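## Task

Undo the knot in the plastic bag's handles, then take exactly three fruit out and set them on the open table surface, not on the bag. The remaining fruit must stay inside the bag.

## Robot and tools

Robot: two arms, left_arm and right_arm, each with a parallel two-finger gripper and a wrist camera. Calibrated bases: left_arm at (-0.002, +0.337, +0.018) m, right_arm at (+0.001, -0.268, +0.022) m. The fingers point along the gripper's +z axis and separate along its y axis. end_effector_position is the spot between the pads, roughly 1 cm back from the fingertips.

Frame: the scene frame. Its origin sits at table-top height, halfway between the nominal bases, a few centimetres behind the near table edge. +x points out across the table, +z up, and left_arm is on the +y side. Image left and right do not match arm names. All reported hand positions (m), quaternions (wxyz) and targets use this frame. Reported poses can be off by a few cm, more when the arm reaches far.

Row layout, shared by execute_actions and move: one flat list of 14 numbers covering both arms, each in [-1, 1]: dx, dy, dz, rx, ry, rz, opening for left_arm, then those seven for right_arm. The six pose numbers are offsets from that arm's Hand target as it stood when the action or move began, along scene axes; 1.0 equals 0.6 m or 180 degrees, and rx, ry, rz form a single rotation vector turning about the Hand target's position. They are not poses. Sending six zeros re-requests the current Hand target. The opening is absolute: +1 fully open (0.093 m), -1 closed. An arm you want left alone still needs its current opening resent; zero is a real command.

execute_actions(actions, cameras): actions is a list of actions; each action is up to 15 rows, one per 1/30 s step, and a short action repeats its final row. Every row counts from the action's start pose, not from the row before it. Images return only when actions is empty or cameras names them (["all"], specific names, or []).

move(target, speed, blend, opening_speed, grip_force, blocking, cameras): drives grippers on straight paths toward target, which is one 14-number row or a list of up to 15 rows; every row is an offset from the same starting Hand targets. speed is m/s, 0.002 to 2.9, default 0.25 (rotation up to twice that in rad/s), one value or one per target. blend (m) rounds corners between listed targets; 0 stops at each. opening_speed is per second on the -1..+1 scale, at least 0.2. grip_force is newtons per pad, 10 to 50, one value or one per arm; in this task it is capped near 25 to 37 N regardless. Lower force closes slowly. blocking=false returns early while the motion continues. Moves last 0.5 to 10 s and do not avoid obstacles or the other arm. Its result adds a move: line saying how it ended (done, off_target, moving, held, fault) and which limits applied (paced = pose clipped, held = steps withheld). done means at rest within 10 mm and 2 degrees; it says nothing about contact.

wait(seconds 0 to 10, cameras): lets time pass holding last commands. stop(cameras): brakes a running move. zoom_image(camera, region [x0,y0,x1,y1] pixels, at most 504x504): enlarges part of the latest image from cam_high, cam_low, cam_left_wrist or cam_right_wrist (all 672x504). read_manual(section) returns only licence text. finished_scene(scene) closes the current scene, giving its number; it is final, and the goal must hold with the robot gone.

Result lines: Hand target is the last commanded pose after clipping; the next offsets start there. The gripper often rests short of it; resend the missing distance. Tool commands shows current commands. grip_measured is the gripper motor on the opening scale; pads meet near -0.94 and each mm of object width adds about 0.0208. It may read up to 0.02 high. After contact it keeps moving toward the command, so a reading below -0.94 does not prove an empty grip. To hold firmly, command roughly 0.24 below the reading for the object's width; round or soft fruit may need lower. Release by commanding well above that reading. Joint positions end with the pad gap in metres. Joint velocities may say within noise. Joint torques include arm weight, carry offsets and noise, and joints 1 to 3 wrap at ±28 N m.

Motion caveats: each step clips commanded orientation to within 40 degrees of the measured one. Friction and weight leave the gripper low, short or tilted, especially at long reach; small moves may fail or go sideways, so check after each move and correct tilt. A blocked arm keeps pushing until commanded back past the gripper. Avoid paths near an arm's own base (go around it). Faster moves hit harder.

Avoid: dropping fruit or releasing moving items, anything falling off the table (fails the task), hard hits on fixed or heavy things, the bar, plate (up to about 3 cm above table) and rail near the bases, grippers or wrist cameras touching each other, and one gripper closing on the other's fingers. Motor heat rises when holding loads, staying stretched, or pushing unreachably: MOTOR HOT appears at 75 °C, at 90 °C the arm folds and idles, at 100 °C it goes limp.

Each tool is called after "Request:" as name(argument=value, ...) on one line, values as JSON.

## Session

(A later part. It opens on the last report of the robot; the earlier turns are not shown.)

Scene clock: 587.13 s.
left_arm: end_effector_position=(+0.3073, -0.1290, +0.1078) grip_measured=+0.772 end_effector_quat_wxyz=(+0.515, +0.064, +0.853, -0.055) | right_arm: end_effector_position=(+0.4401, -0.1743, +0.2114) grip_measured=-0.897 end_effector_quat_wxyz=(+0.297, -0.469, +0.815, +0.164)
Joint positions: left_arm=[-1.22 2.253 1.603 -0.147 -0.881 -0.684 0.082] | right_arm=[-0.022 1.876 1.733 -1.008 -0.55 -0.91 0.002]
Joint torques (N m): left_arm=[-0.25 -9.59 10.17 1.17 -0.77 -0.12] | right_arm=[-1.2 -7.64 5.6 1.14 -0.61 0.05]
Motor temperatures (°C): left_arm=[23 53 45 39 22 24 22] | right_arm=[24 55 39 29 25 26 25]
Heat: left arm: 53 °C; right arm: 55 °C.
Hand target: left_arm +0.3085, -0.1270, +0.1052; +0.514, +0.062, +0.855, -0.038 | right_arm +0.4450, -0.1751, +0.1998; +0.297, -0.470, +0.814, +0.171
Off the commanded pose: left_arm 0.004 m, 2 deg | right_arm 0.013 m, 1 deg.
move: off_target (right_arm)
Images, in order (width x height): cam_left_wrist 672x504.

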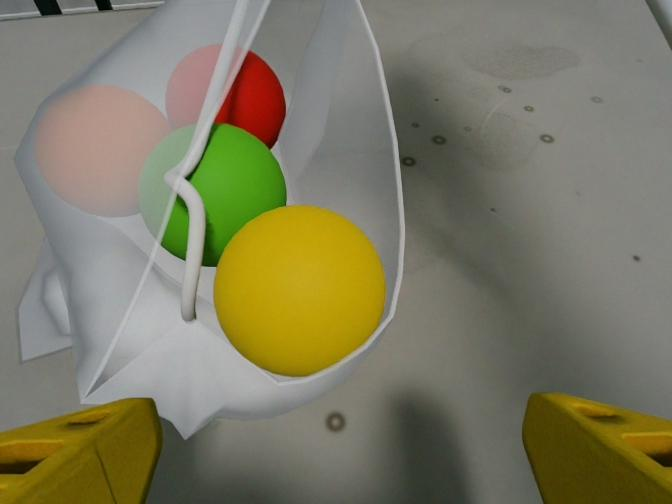

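Request:
move(target=[0,0,0,0,0,0,0.77, 0.0033,-0.0583,-0.0163,0,0,0,-1], speed=0.1, cameras=["cam_left_wrist","cam_right_wrist"])

Scene clock: 599.50 s.
left_arm: end_effector_position=(+0.3072, -0.1288, +0.1076) grip_measured=+0.772 end_effector_quat_wxyz=(+0.514, +0.064, +0.853, -0.055) | right_arm: end_effector_position=(+0.4489, -0.2126, +0.1998) grip_measured=-0.897 end_effector_quat_wxyz=(+0.305, -0.468, +0.814, +0.156)
Joint positions: left_arm=[-1.22 2.253 1.603 -0.148 -0.881 -0.685 0.082] | right_arm=[-0.12 1.908 1.733 -1.008 -0.583 -1.008 0.002]
Joint torques (N m): left_arm=[-0.29 -9.54 10.19 1.18 -0.75 -0.13] | right_arm=[-0.5 -8.16 6.22 0.82 -0.64 0.04]
Heat: left arm: 50 °C; right arm: 53 °C.
Hand target: left_arm +0.3085, -0.1270, +0.1052; +0.514, +0.062, +0.855, -0.038 | right_arm +0.4470, -0.2101, +0.1900; +0.296, -0.469, +0.814, +0.171
Off the commanded pose: left_arm 0.003 m, 2 deg | right_arm 0.010 m, 2 deg.
move: done
Images, in order (width x height): cam_left_wrist 672x504, cam_right_wrist 672x504.

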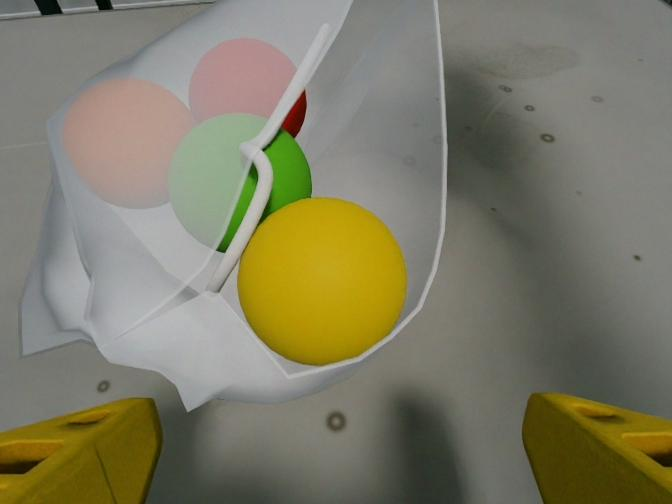

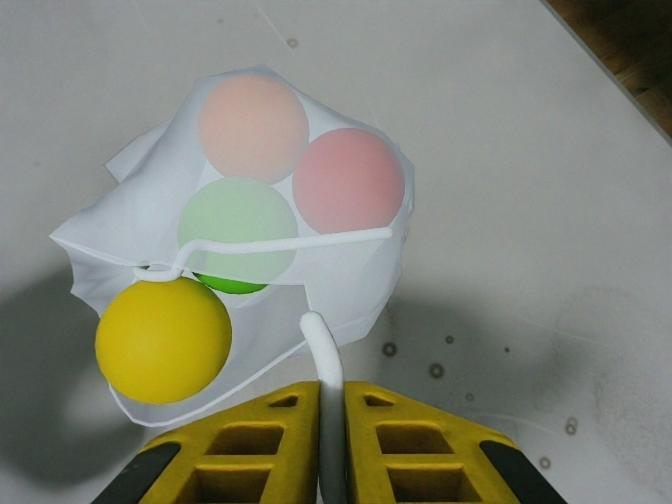

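Request:
move(target=[[-0.0808,0.2617,0.125,0,0,-0.1667,0.77, 0.0383,-0.0417,-0.0667,0,0,0,-1],[-0.0808,0.2617,0.125,0,0,-0.1667,0.77, 0.0633,-0.0417,-0.2533,0,0,0,-1]], speed=[0.2,0.1], cameras=["all"])

Request:
zoom_image(camera="cam_high", region=[240, 120, 440, 290])

Scene clock: 656.63 s.
left_arm: end_effector_position=(+0.2607, +0.0293, +0.1791) grip_measured=+0.772 end_effector_quat_wxyz=(+0.484, +0.276, +0.814, -0.163) | right_arm: end_effector_position=(+0.4853, -0.2348, +0.0479) grip_measured=-0.897 end_effector_quat_wxyz=(+0.295, -0.470, +0.816, +0.165)
Joint positions: left_arm=[-0.997 1.359 0.738 0.097 -0.312 -0.155 0.082] | right_arm=[-0.173 2.197 1.565 -0.616 -0.605 -1.079 0.002]
Joint torques (N m): left_arm=[0.25 -5.59 6.99 2.33 0.08 0.18] | right_arm=[-0.92 -10.14 5.44 1.02 -0.62 0.06]
Motor temperatures (°C): left_arm=[23 47 49 37 22 24 22] | right_arm=[24 50 39 28 26 26 25]
Heat: left arm: 49 °C; right arm: 50 °C.
Hand target: left_arm +0.2600, +0.0300, +0.1802; +0.487, +0.281, +0.810, -0.169 | right_arm +0.4850, -0.2352, +0.0382; +0.297, -0.469, +0.814, +0.171
Off the commanded pose: left_arm 0.001 m, 1 deg | right_arm 0.010 m, 1 deg.
move: done

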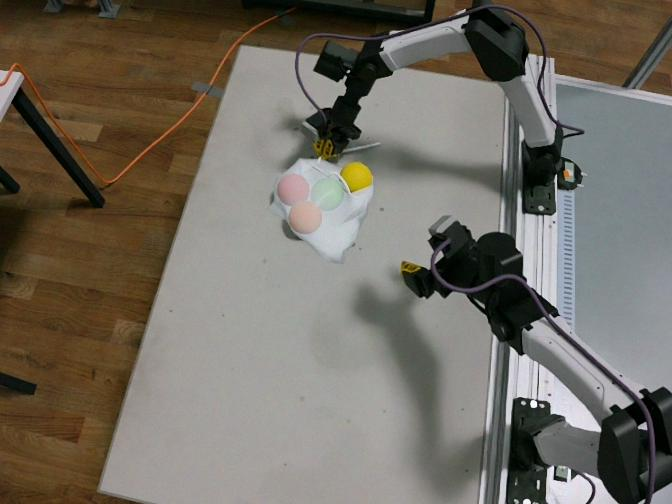

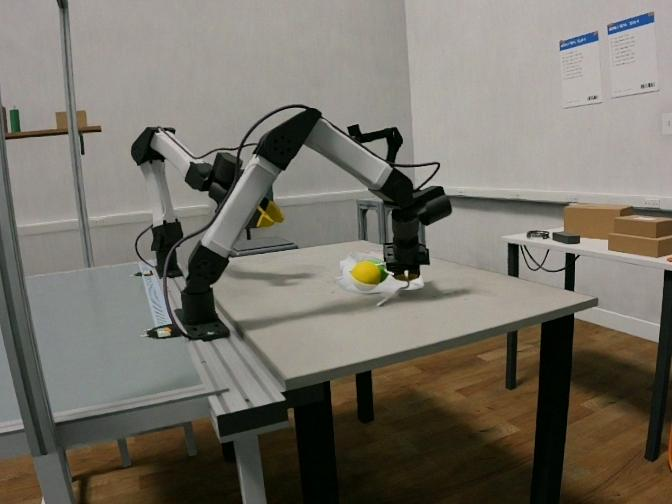

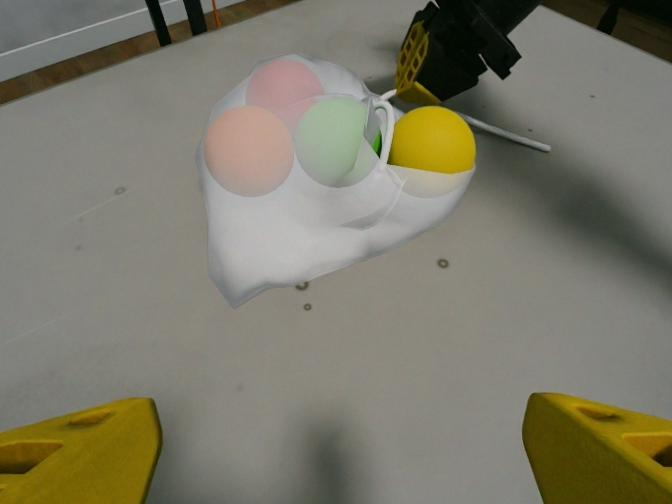

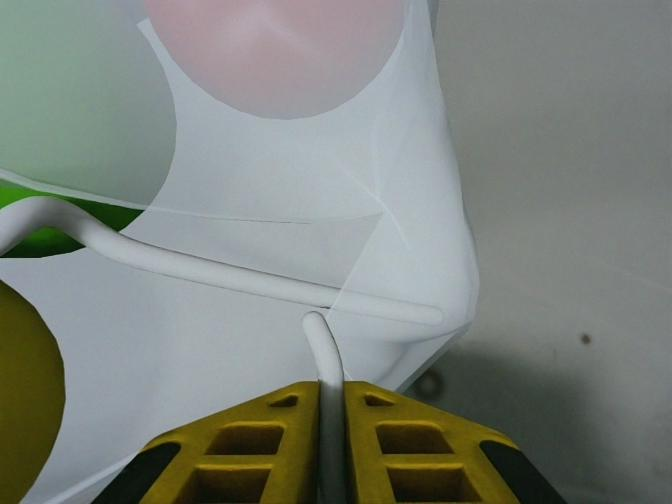

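Scaled by 2.520 from the camera's 672x504 image, which has a finer 960x720 frame.

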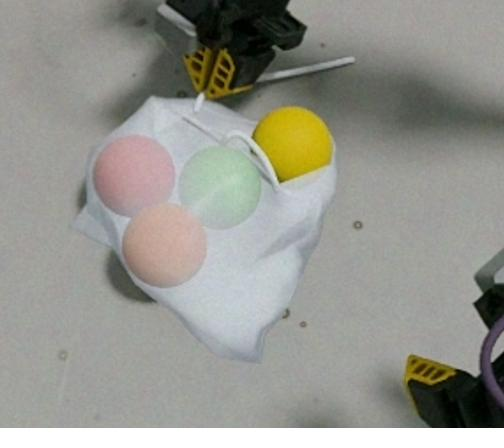

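Request:
move(target=[[0,0,0,0,0,0,0.77, 0,0,-0.035,0,0,0,-1],[0,0,0,0,0,0,0.77, 0,0,-0.035,0,0,0,-0.5]], speed=0.08, opening_speed=0.5, cameras=["cam_right_wrist","cam_high"])

Request:
zoom_image(camera="cam_high", region=[240, 120, 440, 290])

Scene clock: 703.13 s.
left_arm: end_effector_position=(+0.2607, +0.0293, +0.1791) grip_measured=+0.772 end_effector_quat_wxyz=(+0.484, +0.276, +0.814, -0.163) | right_arm: end_effector_position=(+0.4868, -0.2343, +0.0296) grip_measured=-0.503 end_effector_quat_wxyz=(+0.297, -0.470, +0.815, +0.164)
Joint positions: left_arm=[-0.997 1.359 0.738 0.097 -0.312 -0.155 0.082] | right_arm=[-0.173 2.229 1.537 -0.551 -0.606 -1.079 0.021]
Joint torques (N m): left_arm=[0.31 -5.46 6.93 2.34 0.08 0.18] | right_arm=[-0.96 -9.91 5.22 0.96 -0.62 0.02]
Motor temperatures (°C): left_arm=[23 37 46 45 22 24 22] | right_arm=[24 52 39 29 26 26 25]
Heat: left arm: 46 °C; right arm: 52 °C.
Hand target: left_arm +0.2600, +0.0300, +0.1802; +0.487, +0.281, +0.810, -0.169 | right_arm +0.4850, -0.2352, +0.0171; +0.297, -0.469, +0.814, +0.171
Off the commanded pose: left_arm 0.001 m, 1 deg | right_arm 0.013 m, 1 deg.
move: off_target (right_arm); target 2's new opening was sent with right_arm's hand 0.012 m and 1 deg from that target
Images, in order (width x height): cam_high 672x504, cam_right_wrist 672x504.

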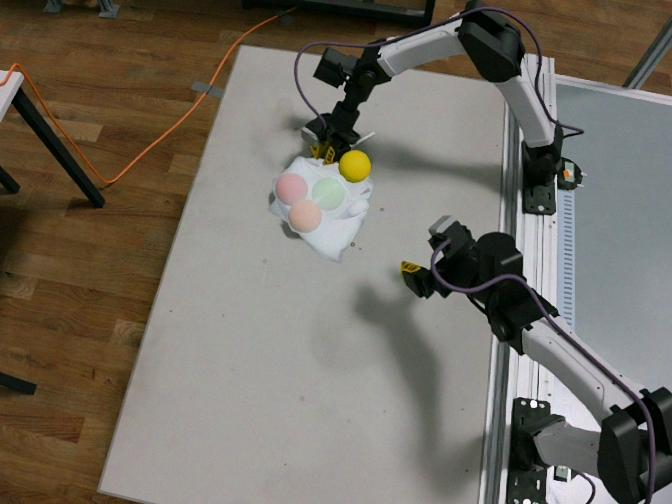

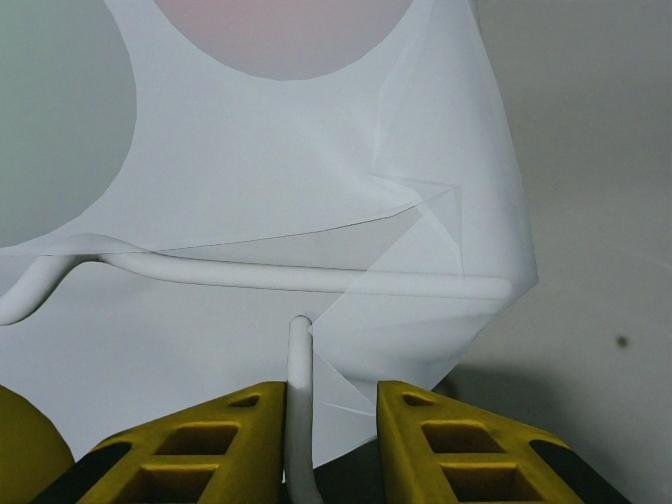

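Scaled by 2.520 from the camera's 672x504 image, which has a finer 960x720 frame.

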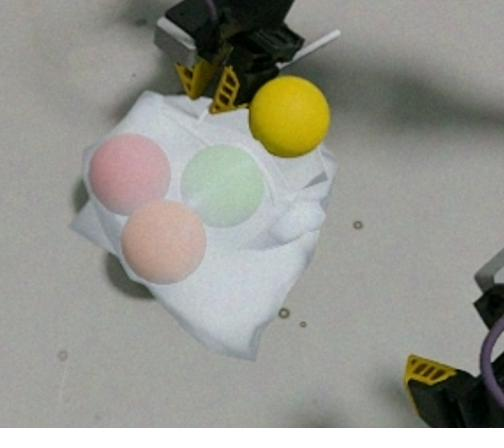

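Request:
wait(seconds=0.5, cameras=["cam_high","cam_left_wrist","cam_low"])

Request:
zoom_image(camera="cam_high", region=[240, 120, 440, 290])

Request:
zoom_image(camera="cam_left_wrist", region=[180, 30, 580, 330])

Scene clock: 708.87 s.
left_arm: end_effector_position=(+0.2607, +0.0293, +0.1791) grip_measured=+0.772 end_effector_quat_wxyz=(+0.484, +0.276, +0.814, -0.163) | right_arm: end_effector_position=(+0.4869, -0.2344, +0.0296) grip_measured=-0.503 end_effector_quat_wxyz=(+0.297, -0.470, +0.815, +0.164)
Joint positions: left_arm=[-0.997 1.359 0.738 0.097 -0.312 -0.155 0.082] | right_arm=[-0.173 2.229 1.537 -0.55 -0.606 -1.079 0.021]
Joint torques (N m): left_arm=[0.27 -5.53 6.9 2.34 0.08 0.2] | right_arm=[-0.81 -9.84 5.22 0.95 -0.59 0.06]
Heat: left arm: 46 °C; right arm: 53 °C.
Hand target: left_arm +0.2600, +0.0300, +0.1802; +0.487, +0.281, +0.810, -0.169 | right_arm +0.4850, -0.2352, +0.0171; +0.297, -0.469, +0.814, +0.171
Tool commands: left_gripper/opening=+0.77 right_gripper/opening=-0.5
Off the commanded pose: left_arm 0.001 m, 1 deg | right_arm 0.013 m, 1 deg.
wait: 0.50 s; at rest from the start
Images, in order (width x height): cam_high 672x504, cam_low 672x504, cam_left_wrist 672x504.

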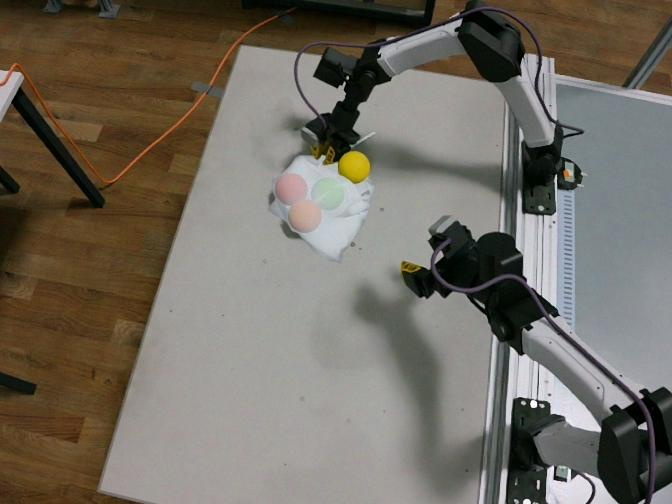

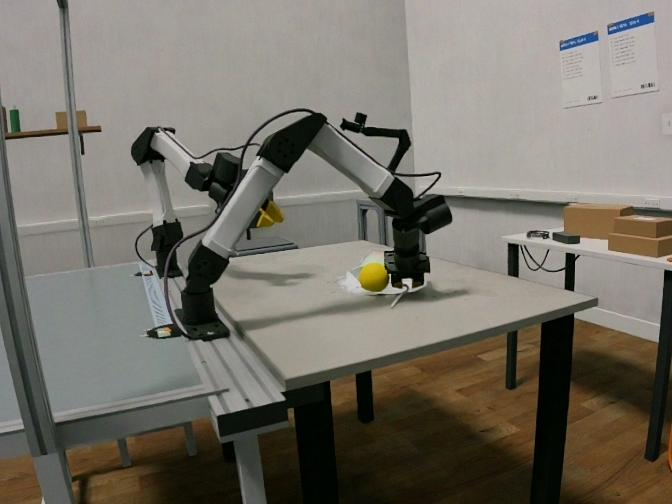

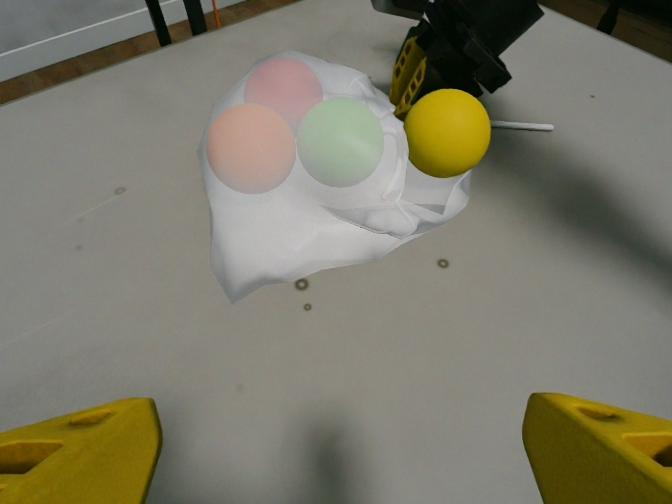

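Scaled by 2.520 from the camera's 672x504 image, which has a finer 960x720 frame.

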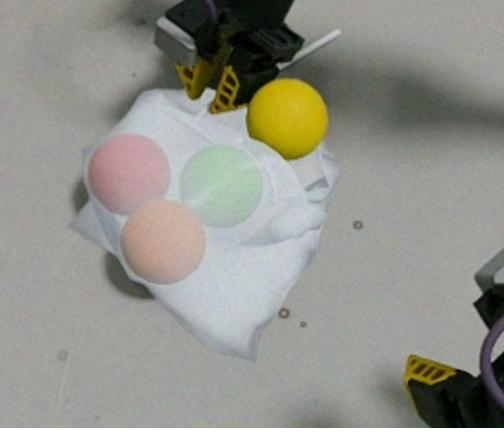

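Scaled by 1.260 from the camera's 672x504 image, which has a finer 960x720 frame.

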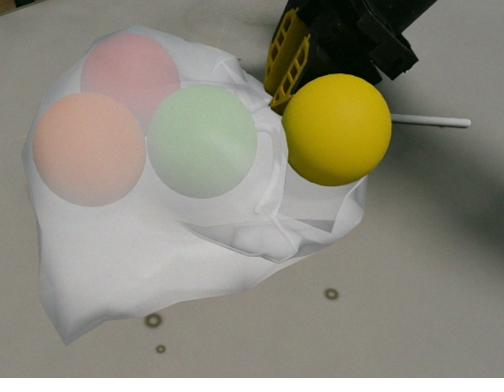

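Request:
move(target=[0,0,0,0,0,0,0.77, 0.015,-0.005,0.1,0,0,0,-0.5], speed=0.05, cameras=["cam_high","cam_left_wrist","cam_right_wrist"])

Request:
zoom_image(camera="cam_high", region=[240, 120, 440, 290])

Scene clock: 727.83 s.
left_arm: end_effector_position=(+0.2607, +0.0293, +0.1791) grip_measured=+0.772 end_effector_quat_wxyz=(+0.484, +0.276, +0.814, -0.163) | right_arm: end_effector_position=(+0.4884, -0.2350, +0.0539) grip_measured=-0.503 end_effector_quat_wxyz=(+0.278, -0.465, +0.821, +0.178)
Joint positions: left_arm=[-0.997 1.359 0.738 0.097 -0.312 -0.155 0.082] | right_arm=[-0.173 2.229 1.656 -0.718 -0.606 -1.079 0.021]
Joint torques (N m): left_arm=[0.28 -5.56 6.89 2.36 0.1 0.18] | right_arm=[-1.14 -14.54 8.81 0.48 -0.62 0.05]
Motor temperatures (°C): left_arm=[23 36 46 46 22 24 22] | right_arm=[24 56 39 29 26 26 25]
Heat: left arm: 46 °C; right arm: 56 °C.
Hand target: left_arm +0.2600, +0.0300, +0.1802; +0.487, +0.281, +0.810, -0.169 | right_arm +0.4940, -0.2382, +0.0770; +0.297, -0.469, +0.814, +0.171
Off the commanded pose: left_arm 0.001 m, 1 deg | right_arm 0.024 m, 2 deg.
move: off_target (right_arm)
Images, in order (width x height): cam_high 672x504, cam_left_wrist 672x504, cam_right_wrist 672x504.

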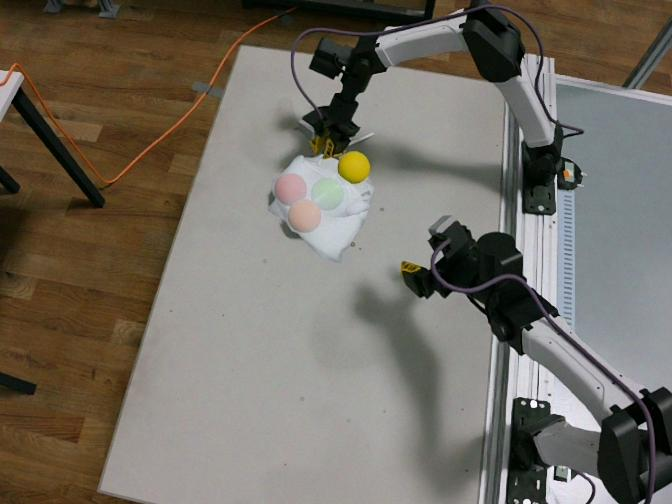

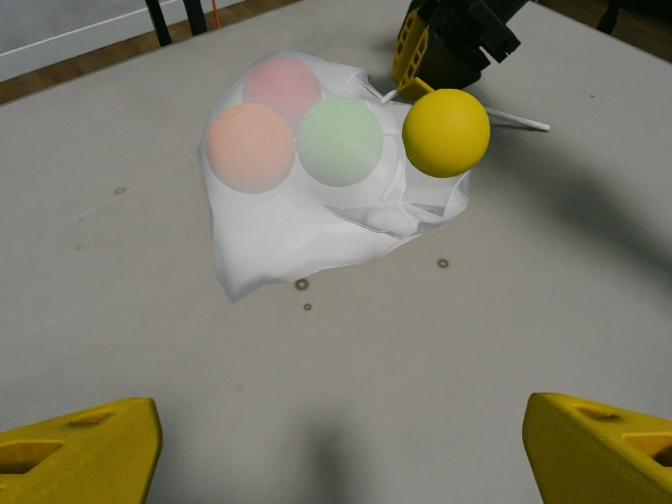

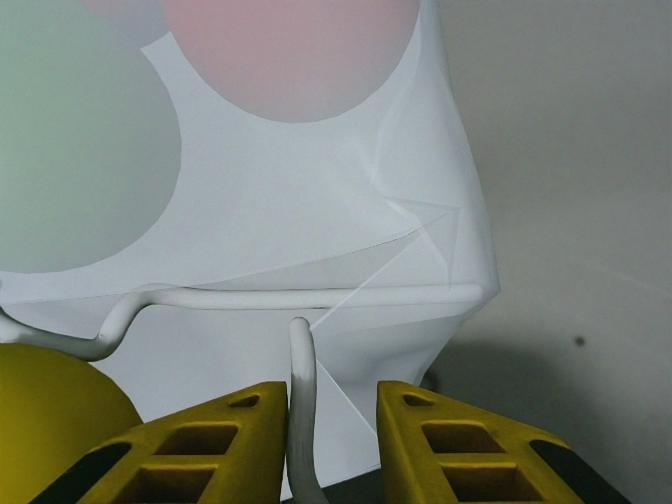

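Scaled by 2.520 from the camera's 672x504 image, which has a finer 960x720 frame.

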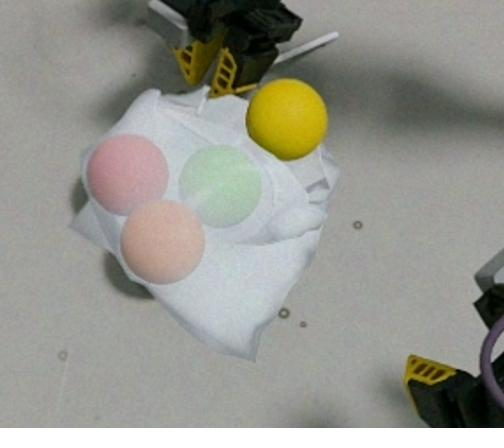

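Request:
move(target=[0,0,0,0,0,0,0.77, 0.0,0.0,0.13,0,0,0,-0.4], speed=0.08, cameras=["cam_high","cam_left_wrist","cam_right_wrist"])

Request:
zoom_image(camera="cam_high", region=[240, 120, 440, 290])

Scene clock: 733.27 s.
left_arm: end_effector_position=(+0.2607, +0.0293, +0.1791) grip_measured=+0.772 end_effector_quat_wxyz=(+0.484, +0.276, +0.814, -0.163) | right_arm: end_effector_position=(+0.4925, -0.2369, +0.1227) grip_measured=-0.403 end_effector_quat_wxyz=(+0.272, -0.464, +0.823, +0.183)
Joint positions: left_arm=[-0.997 1.359 0.738 0.097 -0.312 -0.155 0.082] | right_arm=[-0.173 2.2 1.89 -0.999 -0.606 -1.079 0.026]
Joint torques (N m): left_arm=[0.25 -5.57 6.89 2.33 0.1 0.18] | right_arm=[-0.81 -16.27 9.07 0.47 -0.57 0.1]
Motor temperatures (°C): left_arm=[23 36 45 47 22 24 22] | right_arm=[24 59 40 28 26 26 25]
Heat: left arm: 47 °C; right arm: 59 °C.
Hand target: left_arm +0.2600, +0.0300, +0.1802; +0.487, +0.281, +0.810, -0.169 | right_arm +0.4940, -0.2382, +0.1550; +0.296, -0.469, +0.814, +0.171
Off the commanded pose: left_arm 0.001 m, 1 deg | right_arm 0.032 m, 3 deg.
move: off_target (right_arm)
Images, in order (width x height): cam_high 672x504, cam_left_wrist 672x504, cam_right_wrist 672x504.

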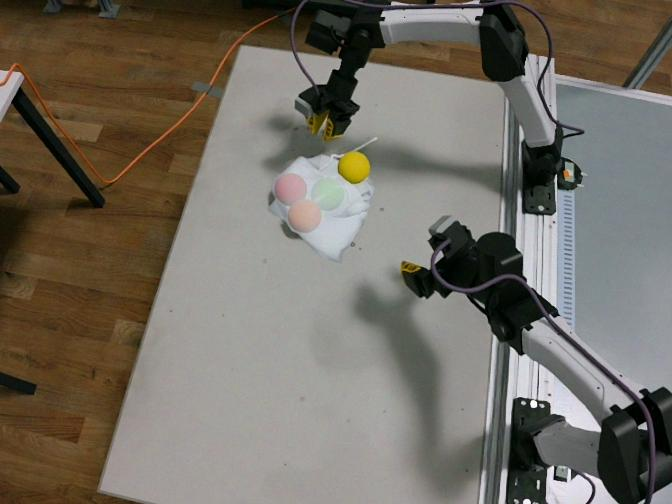

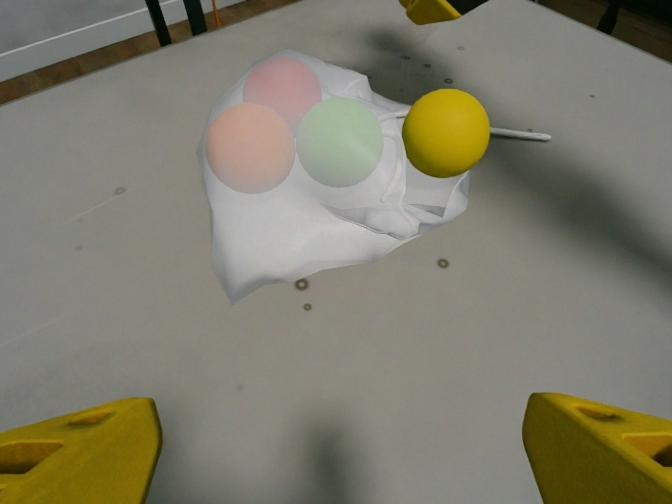

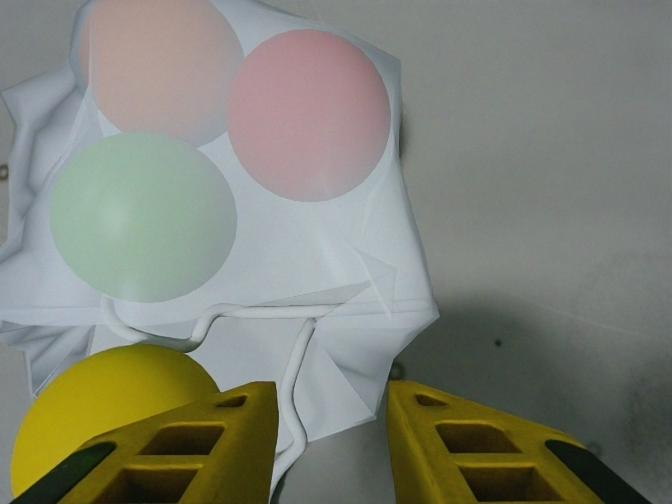

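Scaled by 2.520 from the camera's 672x504 image, which has a finer 960x720 frame.

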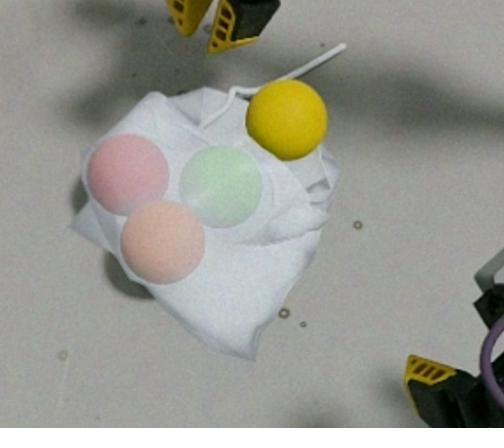

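Request:
move(target=[0,0,0,0,0,0,0.77, -0.14,-0.018,-0.0083,-0.1198,0.0323,0.1652,1], speed=0.12, cameras=["cam_high","cam_left_wrist","cam_right_wrist"])

Request:
zoom_image(camera="cam_right_wrist", region=[150, 100, 560, 410])

Scene clock: 763.93 s.
left_arm: end_effector_position=(+0.2607, +0.0293, +0.1791) grip_measured=+0.772 end_effector_quat_wxyz=(+0.484, +0.276, +0.814, -0.163) | right_arm: end_effector_position=(+0.4113, -0.2510, +0.1282) grip_measured=+1.000 end_effector_quat_wxyz=(-0.100, +0.688, -0.707, -0.133)
Joint positions: left_arm=[-0.997 1.359 0.738 0.097 -0.312 -0.155 0.082] | right_arm=[-0.122 2.167 1.973 -1.436 -0.307 -1.631 0.093]
Joint torques (N m): left_arm=[0.28 -5.53 6.89 2.33 0.09 0.19] | right_arm=[0.73 -15.32 6.98 -0.09 -0.13 0.05]
Motor temperatures (°C): left_arm=[23 35 45 48 22 24 22] | right_arm=[24 68 41 27 26 26 25]
Heat: left arm: 48 °C; right arm: 68 °C.
Hand target: left_arm +0.2600, +0.0300, +0.1802; +0.487, +0.281, +0.810, -0.169 | right_arm +0.4100, -0.2489, +0.1502; -0.110, +0.699, -0.698, -0.111
Off the commanded pose: left_arm 0.001 m, 1 deg | right_arm 0.022 m, 3 deg.
move: off_target (right_arm)
Images, in order (width x height): cam_high 672x504, cam_left_wrist 672x504, cam_right_wrist 672x504.

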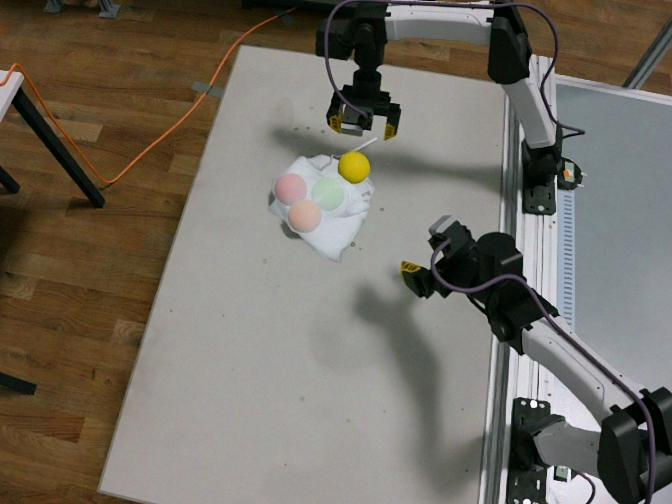

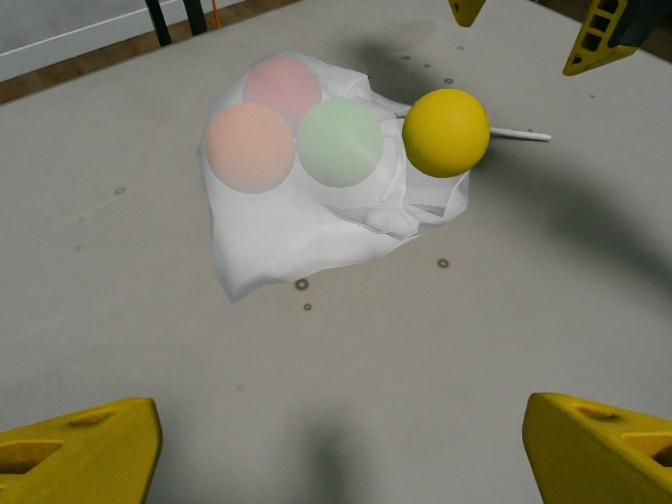

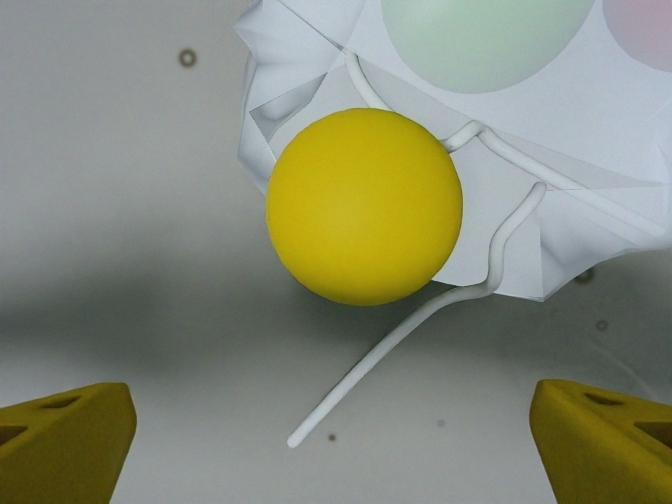

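Scaled by 1.229 from the camera's 672x504 image, which has a finer 960x720 frame.

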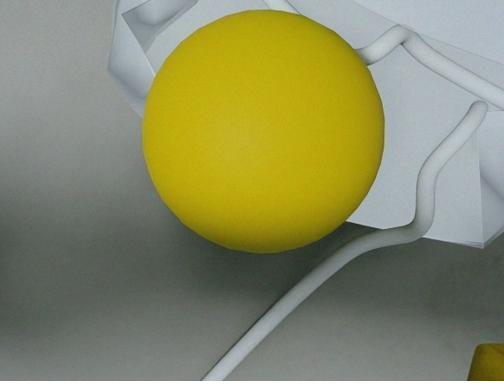

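Request:
move(target=[0,0,0,0,0,0,0.77, 0.0175,0.059,-0.108,0,0,0,1], speed=0.1, cameras=["cam_right_wrist"])

Scene clock: 776.23 s.
left_arm: end_effector_position=(+0.2607, +0.0293, +0.1791) grip_measured=+0.772 end_effector_quat_wxyz=(+0.484, +0.276, +0.814, -0.163) | right_arm: end_effector_position=(+0.4210, -0.2154, +0.0869) grip_measured=+1.000 end_effector_quat_wxyz=(-0.113, +0.698, -0.697, -0.116)
Joint positions: left_arm=[-0.997 1.359 0.738 0.097 -0.312 -0.155 0.082] | right_arm=[-0.036 2.165 1.805 -1.206 -0.305 -1.565 0.093]
Joint torques (N m): left_arm=[0.23 -5.61 6.9 2.35 0.09 0.19] | right_arm=[0.61 -11.71 4.88 0.32 -0.11 0.2]
Motor temperatures (°C): left_arm=[23 35 45 48 22 24 22] | right_arm=[24 72 40 27 25 26 25]
Heat: left arm: 48 °C; right arm: 72 °C.
Hand target: left_arm +0.2600, +0.0300, +0.1802; +0.487, +0.281, +0.810, -0.169 | right_arm +0.4204, -0.2134, +0.0852; -0.110, +0.699, -0.698, -0.111
Off the commanded pose: left_arm 0.001 m, 1 deg | right_arm 0.002 m, 1 deg.
move: done
Images, in order (width x height): cam_right_wrist 672x504.

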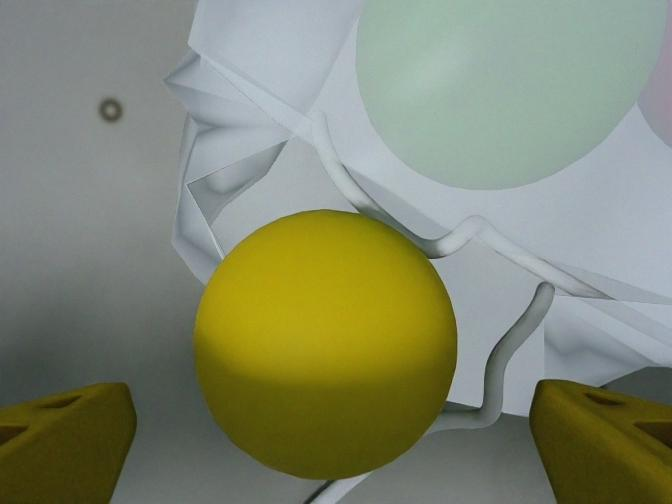

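Request:
move(target=[[0,0,0,0,0,0,0.77, -0.0057,0.0165,-0.0517,0,0,0,1],[0,0,0,0,0,0,0.77, -0.0057,0.0165,-0.0517,0,0,0,0.3]], speed=0.06, grip_force=20, cameras=["cam_right_wrist","cam_high"])

Scene clock: 789.47 s.
left_arm: end_effector_position=(+0.2607, +0.0293, +0.1791) grip_measured=+0.772 end_effector_quat_wxyz=(+0.484, +0.276, +0.814, -0.163) | right_arm: end_effector_position=(+0.4185, -0.2066, +0.0596) grip_measured=+0.414 end_effector_quat_wxyz=(-0.116, +0.698, -0.698, -0.113)
Joint positions: left_arm=[-0.997 1.359 0.738 0.097 -0.312 -0.155 0.082] | right_arm=[-0.016 2.165 1.694 -1.079 -0.305 -1.541 0.065]
Joint torques (N m): left_arm=[0.23 -5.6 6.9 2.34 0.11 0.2] | right_arm=[0.7 -10.93 4.88 0.33 -0.17 0.23]
Motor temperatures (°C): left_arm=[23 35 45 49 22 24 22] | right_arm=[24 67 39 26 25 26 25]
Heat: left arm: 49 °C; right arm: 67 °C.
Hand target: left_arm +0.2600, +0.0300, +0.1802; +0.487, +0.281, +0.810, -0.169 | right_arm +0.4171, -0.2037, +0.0542; -0.110, +0.699, -0.698, -0.111
Off the commanded pose: left_arm 0.001 m, 1 deg | right_arm 0.006 m, 1 deg.
grip_force (N): 20, 20
move: done
Images, in order (width x height): cam_high 672x504, cam_right_wrist 672x504.

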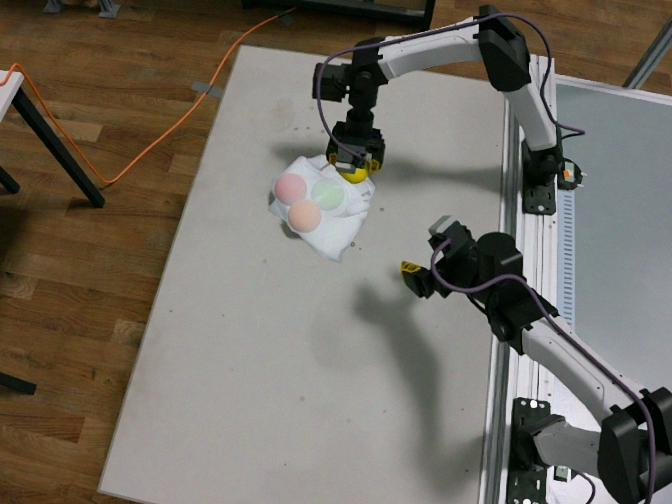

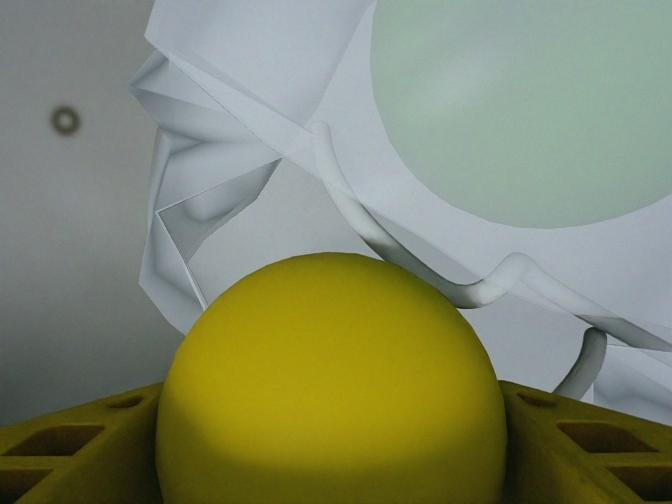

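Request:
move(target=[[0,0,0,0,0,0,0.77, 0,-0.0167,0.1083,0,0,0,0.3],[0,0,0,0,0,0,0.77, -0.2785,0.0895,0.1167,0,0,0,0.3],[0,0,0,0,0,0,0.77, -0.2785,0.0895,0.025,0,0,0,0.3]], speed=[0.08,0.15,0.08], blend=[0.01,0.02,0], cameras=["all"])

Scene clock: 809.40 s.
left_arm: end_effector_position=(+0.2607, +0.0293, +0.1791) grip_measured=+0.772 end_effector_quat_wxyz=(+0.484, +0.276, +0.814, -0.163) | right_arm: end_effector_position=(+0.2499, -0.1501, +0.0753) grip_measured=+0.388 end_effector_quat_wxyz=(-0.115, +0.700, -0.696, -0.113)
Joint positions: left_arm=[-0.997 1.359 0.738 0.097 -0.312 -0.155 0.082] | right_arm=[0.227 1.546 0.941 -0.874 -0.29 -1.293 0.064]
Joint torques (N m): left_arm=[0.29 -5.61 6.83 2.35 0.08 0.16] | right_arm=[0.13 -4.77 5.08 0.53 -0.17 0.23]
Motor temperatures (°C): left_arm=[23 35 45 50 22 24 22] | right_arm=[24 62 39 26 25 26 25]
Heat: left arm: 50 °C; right arm: 62 °C.
Hand target: left_arm +0.2600, +0.0300, +0.1802; +0.487, +0.281, +0.810, -0.169 | right_arm +0.2500, -0.1499, +0.0693; -0.110, +0.699, -0.698, -0.111
Off the commanded pose: left_arm 0.001 m, 1 deg | right_arm 0.006 m, 1 deg.
grip_force (N): 20, 20
move: done

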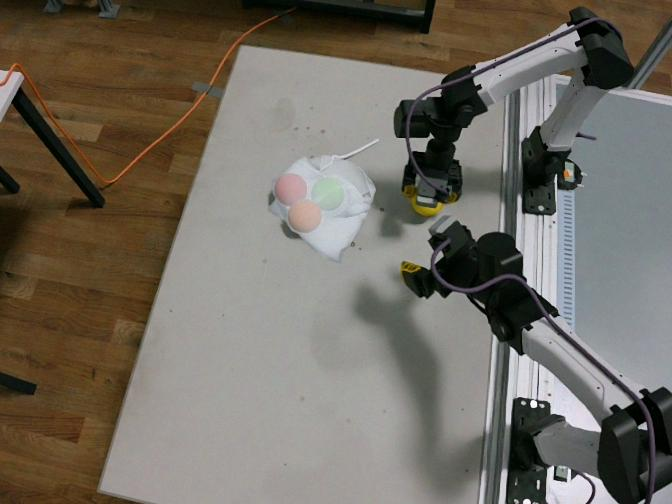

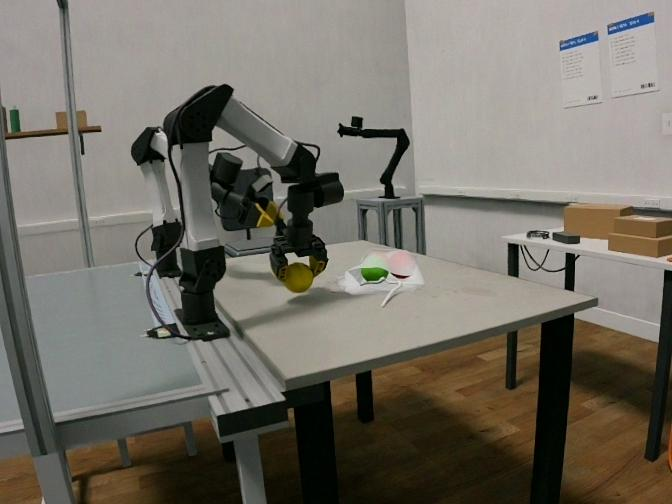

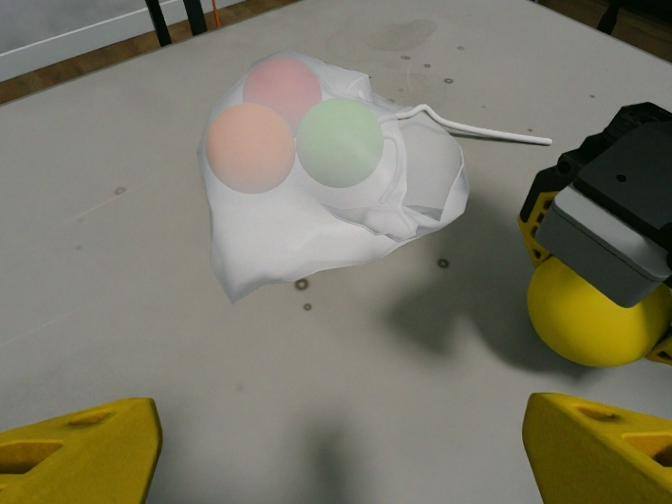

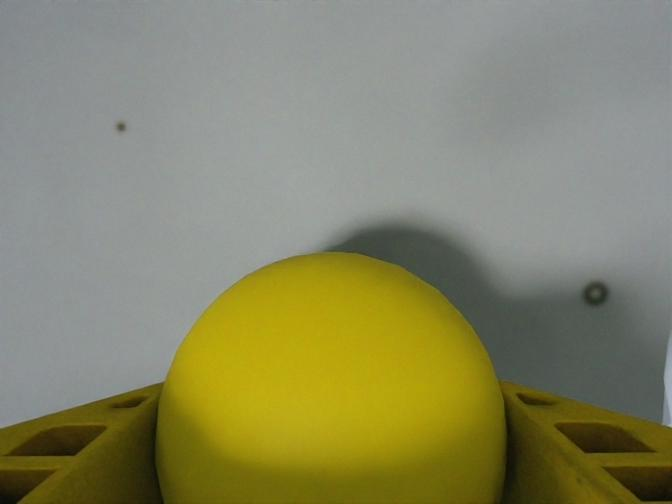

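Request:
move(target=[0,0,0,0,0,0,0.77, 0,0,-0.0333,0,0,0,0.3], speed=0.05, cameras=["cam_low","cam_left_wrist"])

Request:
zoom_image(camera="cam_left_wrist", region=[420, 80, 672, 400])

Request:
zoom_image(camera="cam_low", region=[240, 220, 360, 320])

Scene clock: 815.07 s.
left_arm: end_effector_position=(+0.2607, +0.0293, +0.1791) grip_measured=+0.772 end_effector_quat_wxyz=(+0.484, +0.276, +0.814, -0.163) | right_arm: end_effector_position=(+0.2471, -0.1504, +0.0564) grip_measured=+0.388 end_effector_quat_wxyz=(-0.109, +0.699, -0.697, -0.117)
Joint positions: left_arm=[-0.997 1.359 0.738 0.097 -0.312 -0.155 0.082] | right_arm=[0.227 1.577 0.892 -0.806 -0.29 -1.293 0.064]
Joint torques (N m): left_arm=[0.28 -5.57 6.84 2.32 0.11 0.18] | right_arm=[0.02 -4.74 4.67 0.68 -0.16 0.19]
Motor temperatures (°C): left_arm=[23 34 45 50 22 24 22] | right_arm=[24 59 39 26 25 26 25]
Heat: left arm: 50 °C; right arm: 59 °C.
Hand target: left_arm +0.2600, +0.0300, +0.1802; +0.487, +0.281, +0.810, -0.169 | right_arm +0.2499, -0.1499, +0.0492; -0.110, +0.699, -0.698, -0.111
Off the commanded pose: left_arm 0.001 m, 1 deg | right_arm 0.008 m, 1 deg.
grip_force (N): 20, 20
move: done
Images, in order (width x height): cam_low 672x504, cam_left_wrist 672x504.

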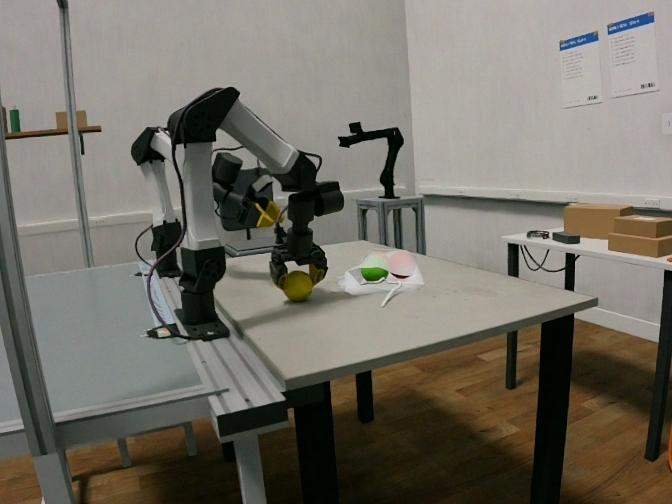

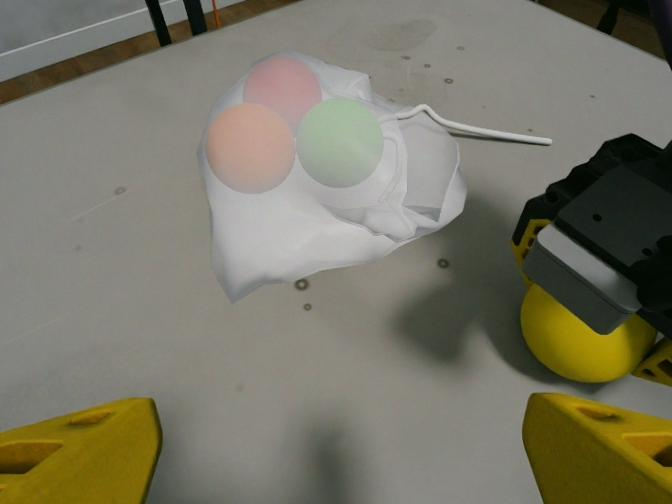

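Scaled by 1.575 from the camera's 672x504 image, which has a finer 960x720 frame.

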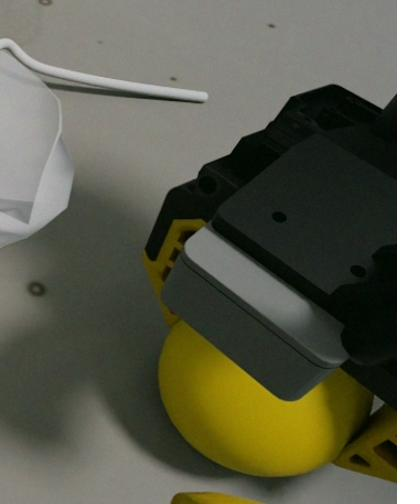

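Scaled by 4.200 from the camera's 672x504 image, which has a finer 960x720 frame.

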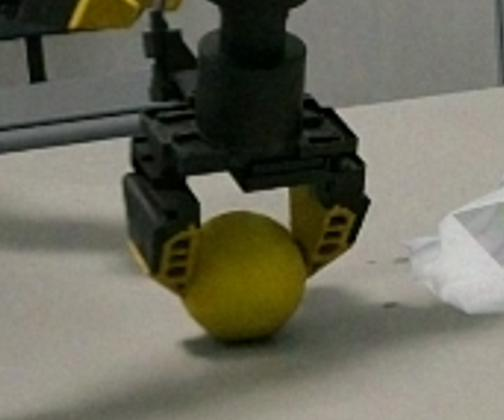

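Request:
move(target=[0,0,0,0,0,0,0.77, 0,0,-0.0133,0,0,0,0.3], speed=0.03, cameras=["cam_low"])

Request:
zoom_image(camera="cam_low", region=[240, 220, 360, 320])

Scene clock: 818.47 s.
left_arm: end_effector_position=(+0.2607, +0.0293, +0.1791) grip_measured=+0.772 end_effector_quat_wxyz=(+0.484, +0.276, +0.814, -0.163) | right_arm: end_effector_position=(+0.2469, -0.1496, +0.0549) grip_measured=+0.388 end_effector_quat_wxyz=(-0.112, +0.699, -0.696, -0.118)
Joint positions: left_arm=[-0.997 1.359 0.738 0.097 -0.312 -0.155 0.082] | right_arm=[0.227 1.577 0.884 -0.794 -0.295 -1.293 0.064]
Joint torques (N m): left_arm=[0.31 -5.57 6.89 2.33 0.08 0.19] | right_arm=[-0.06 -3.36 3.7 0.89 -0.11 0.17]
Motor temperatures (°C): left_arm=[23 34 45 50 22 24 22] | right_arm=[24 58 39 26 25 26 25]
Heat: left arm: 50 °C; right arm: 58 °C.
Hand target: left_arm +0.2600, +0.0300, +0.1802; +0.487, +0.281, +0.810, -0.169 | right_arm +0.2499, -0.1499, +0.0412; -0.110, +0.699, -0.698, -0.111
Off the commanded pose: left_arm 0.001 m, 1 deg | right_arm 0.014 m, 1 deg.
grip_force (N): 20, 20
move: off_target (right_arm)
Images, in order (width x height): cam_low 672x504.

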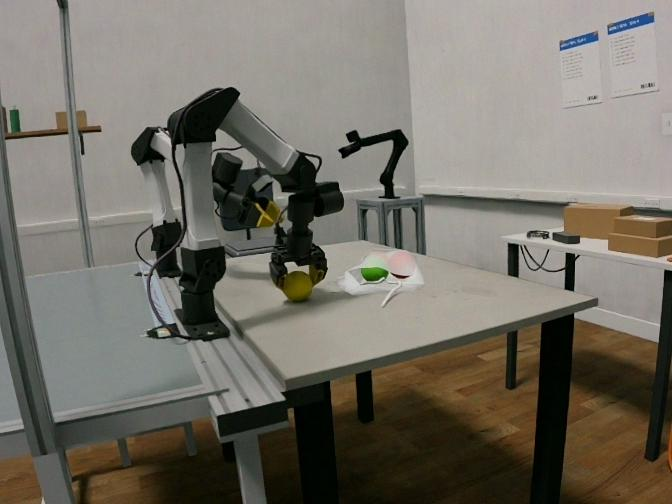

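Scaled by 4.200 from the camera's 672x504 image, which has a finer 960x720 frame.

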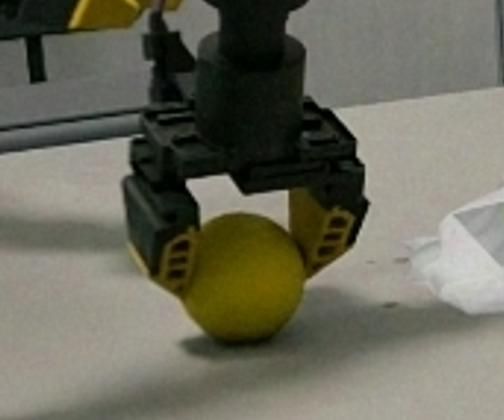

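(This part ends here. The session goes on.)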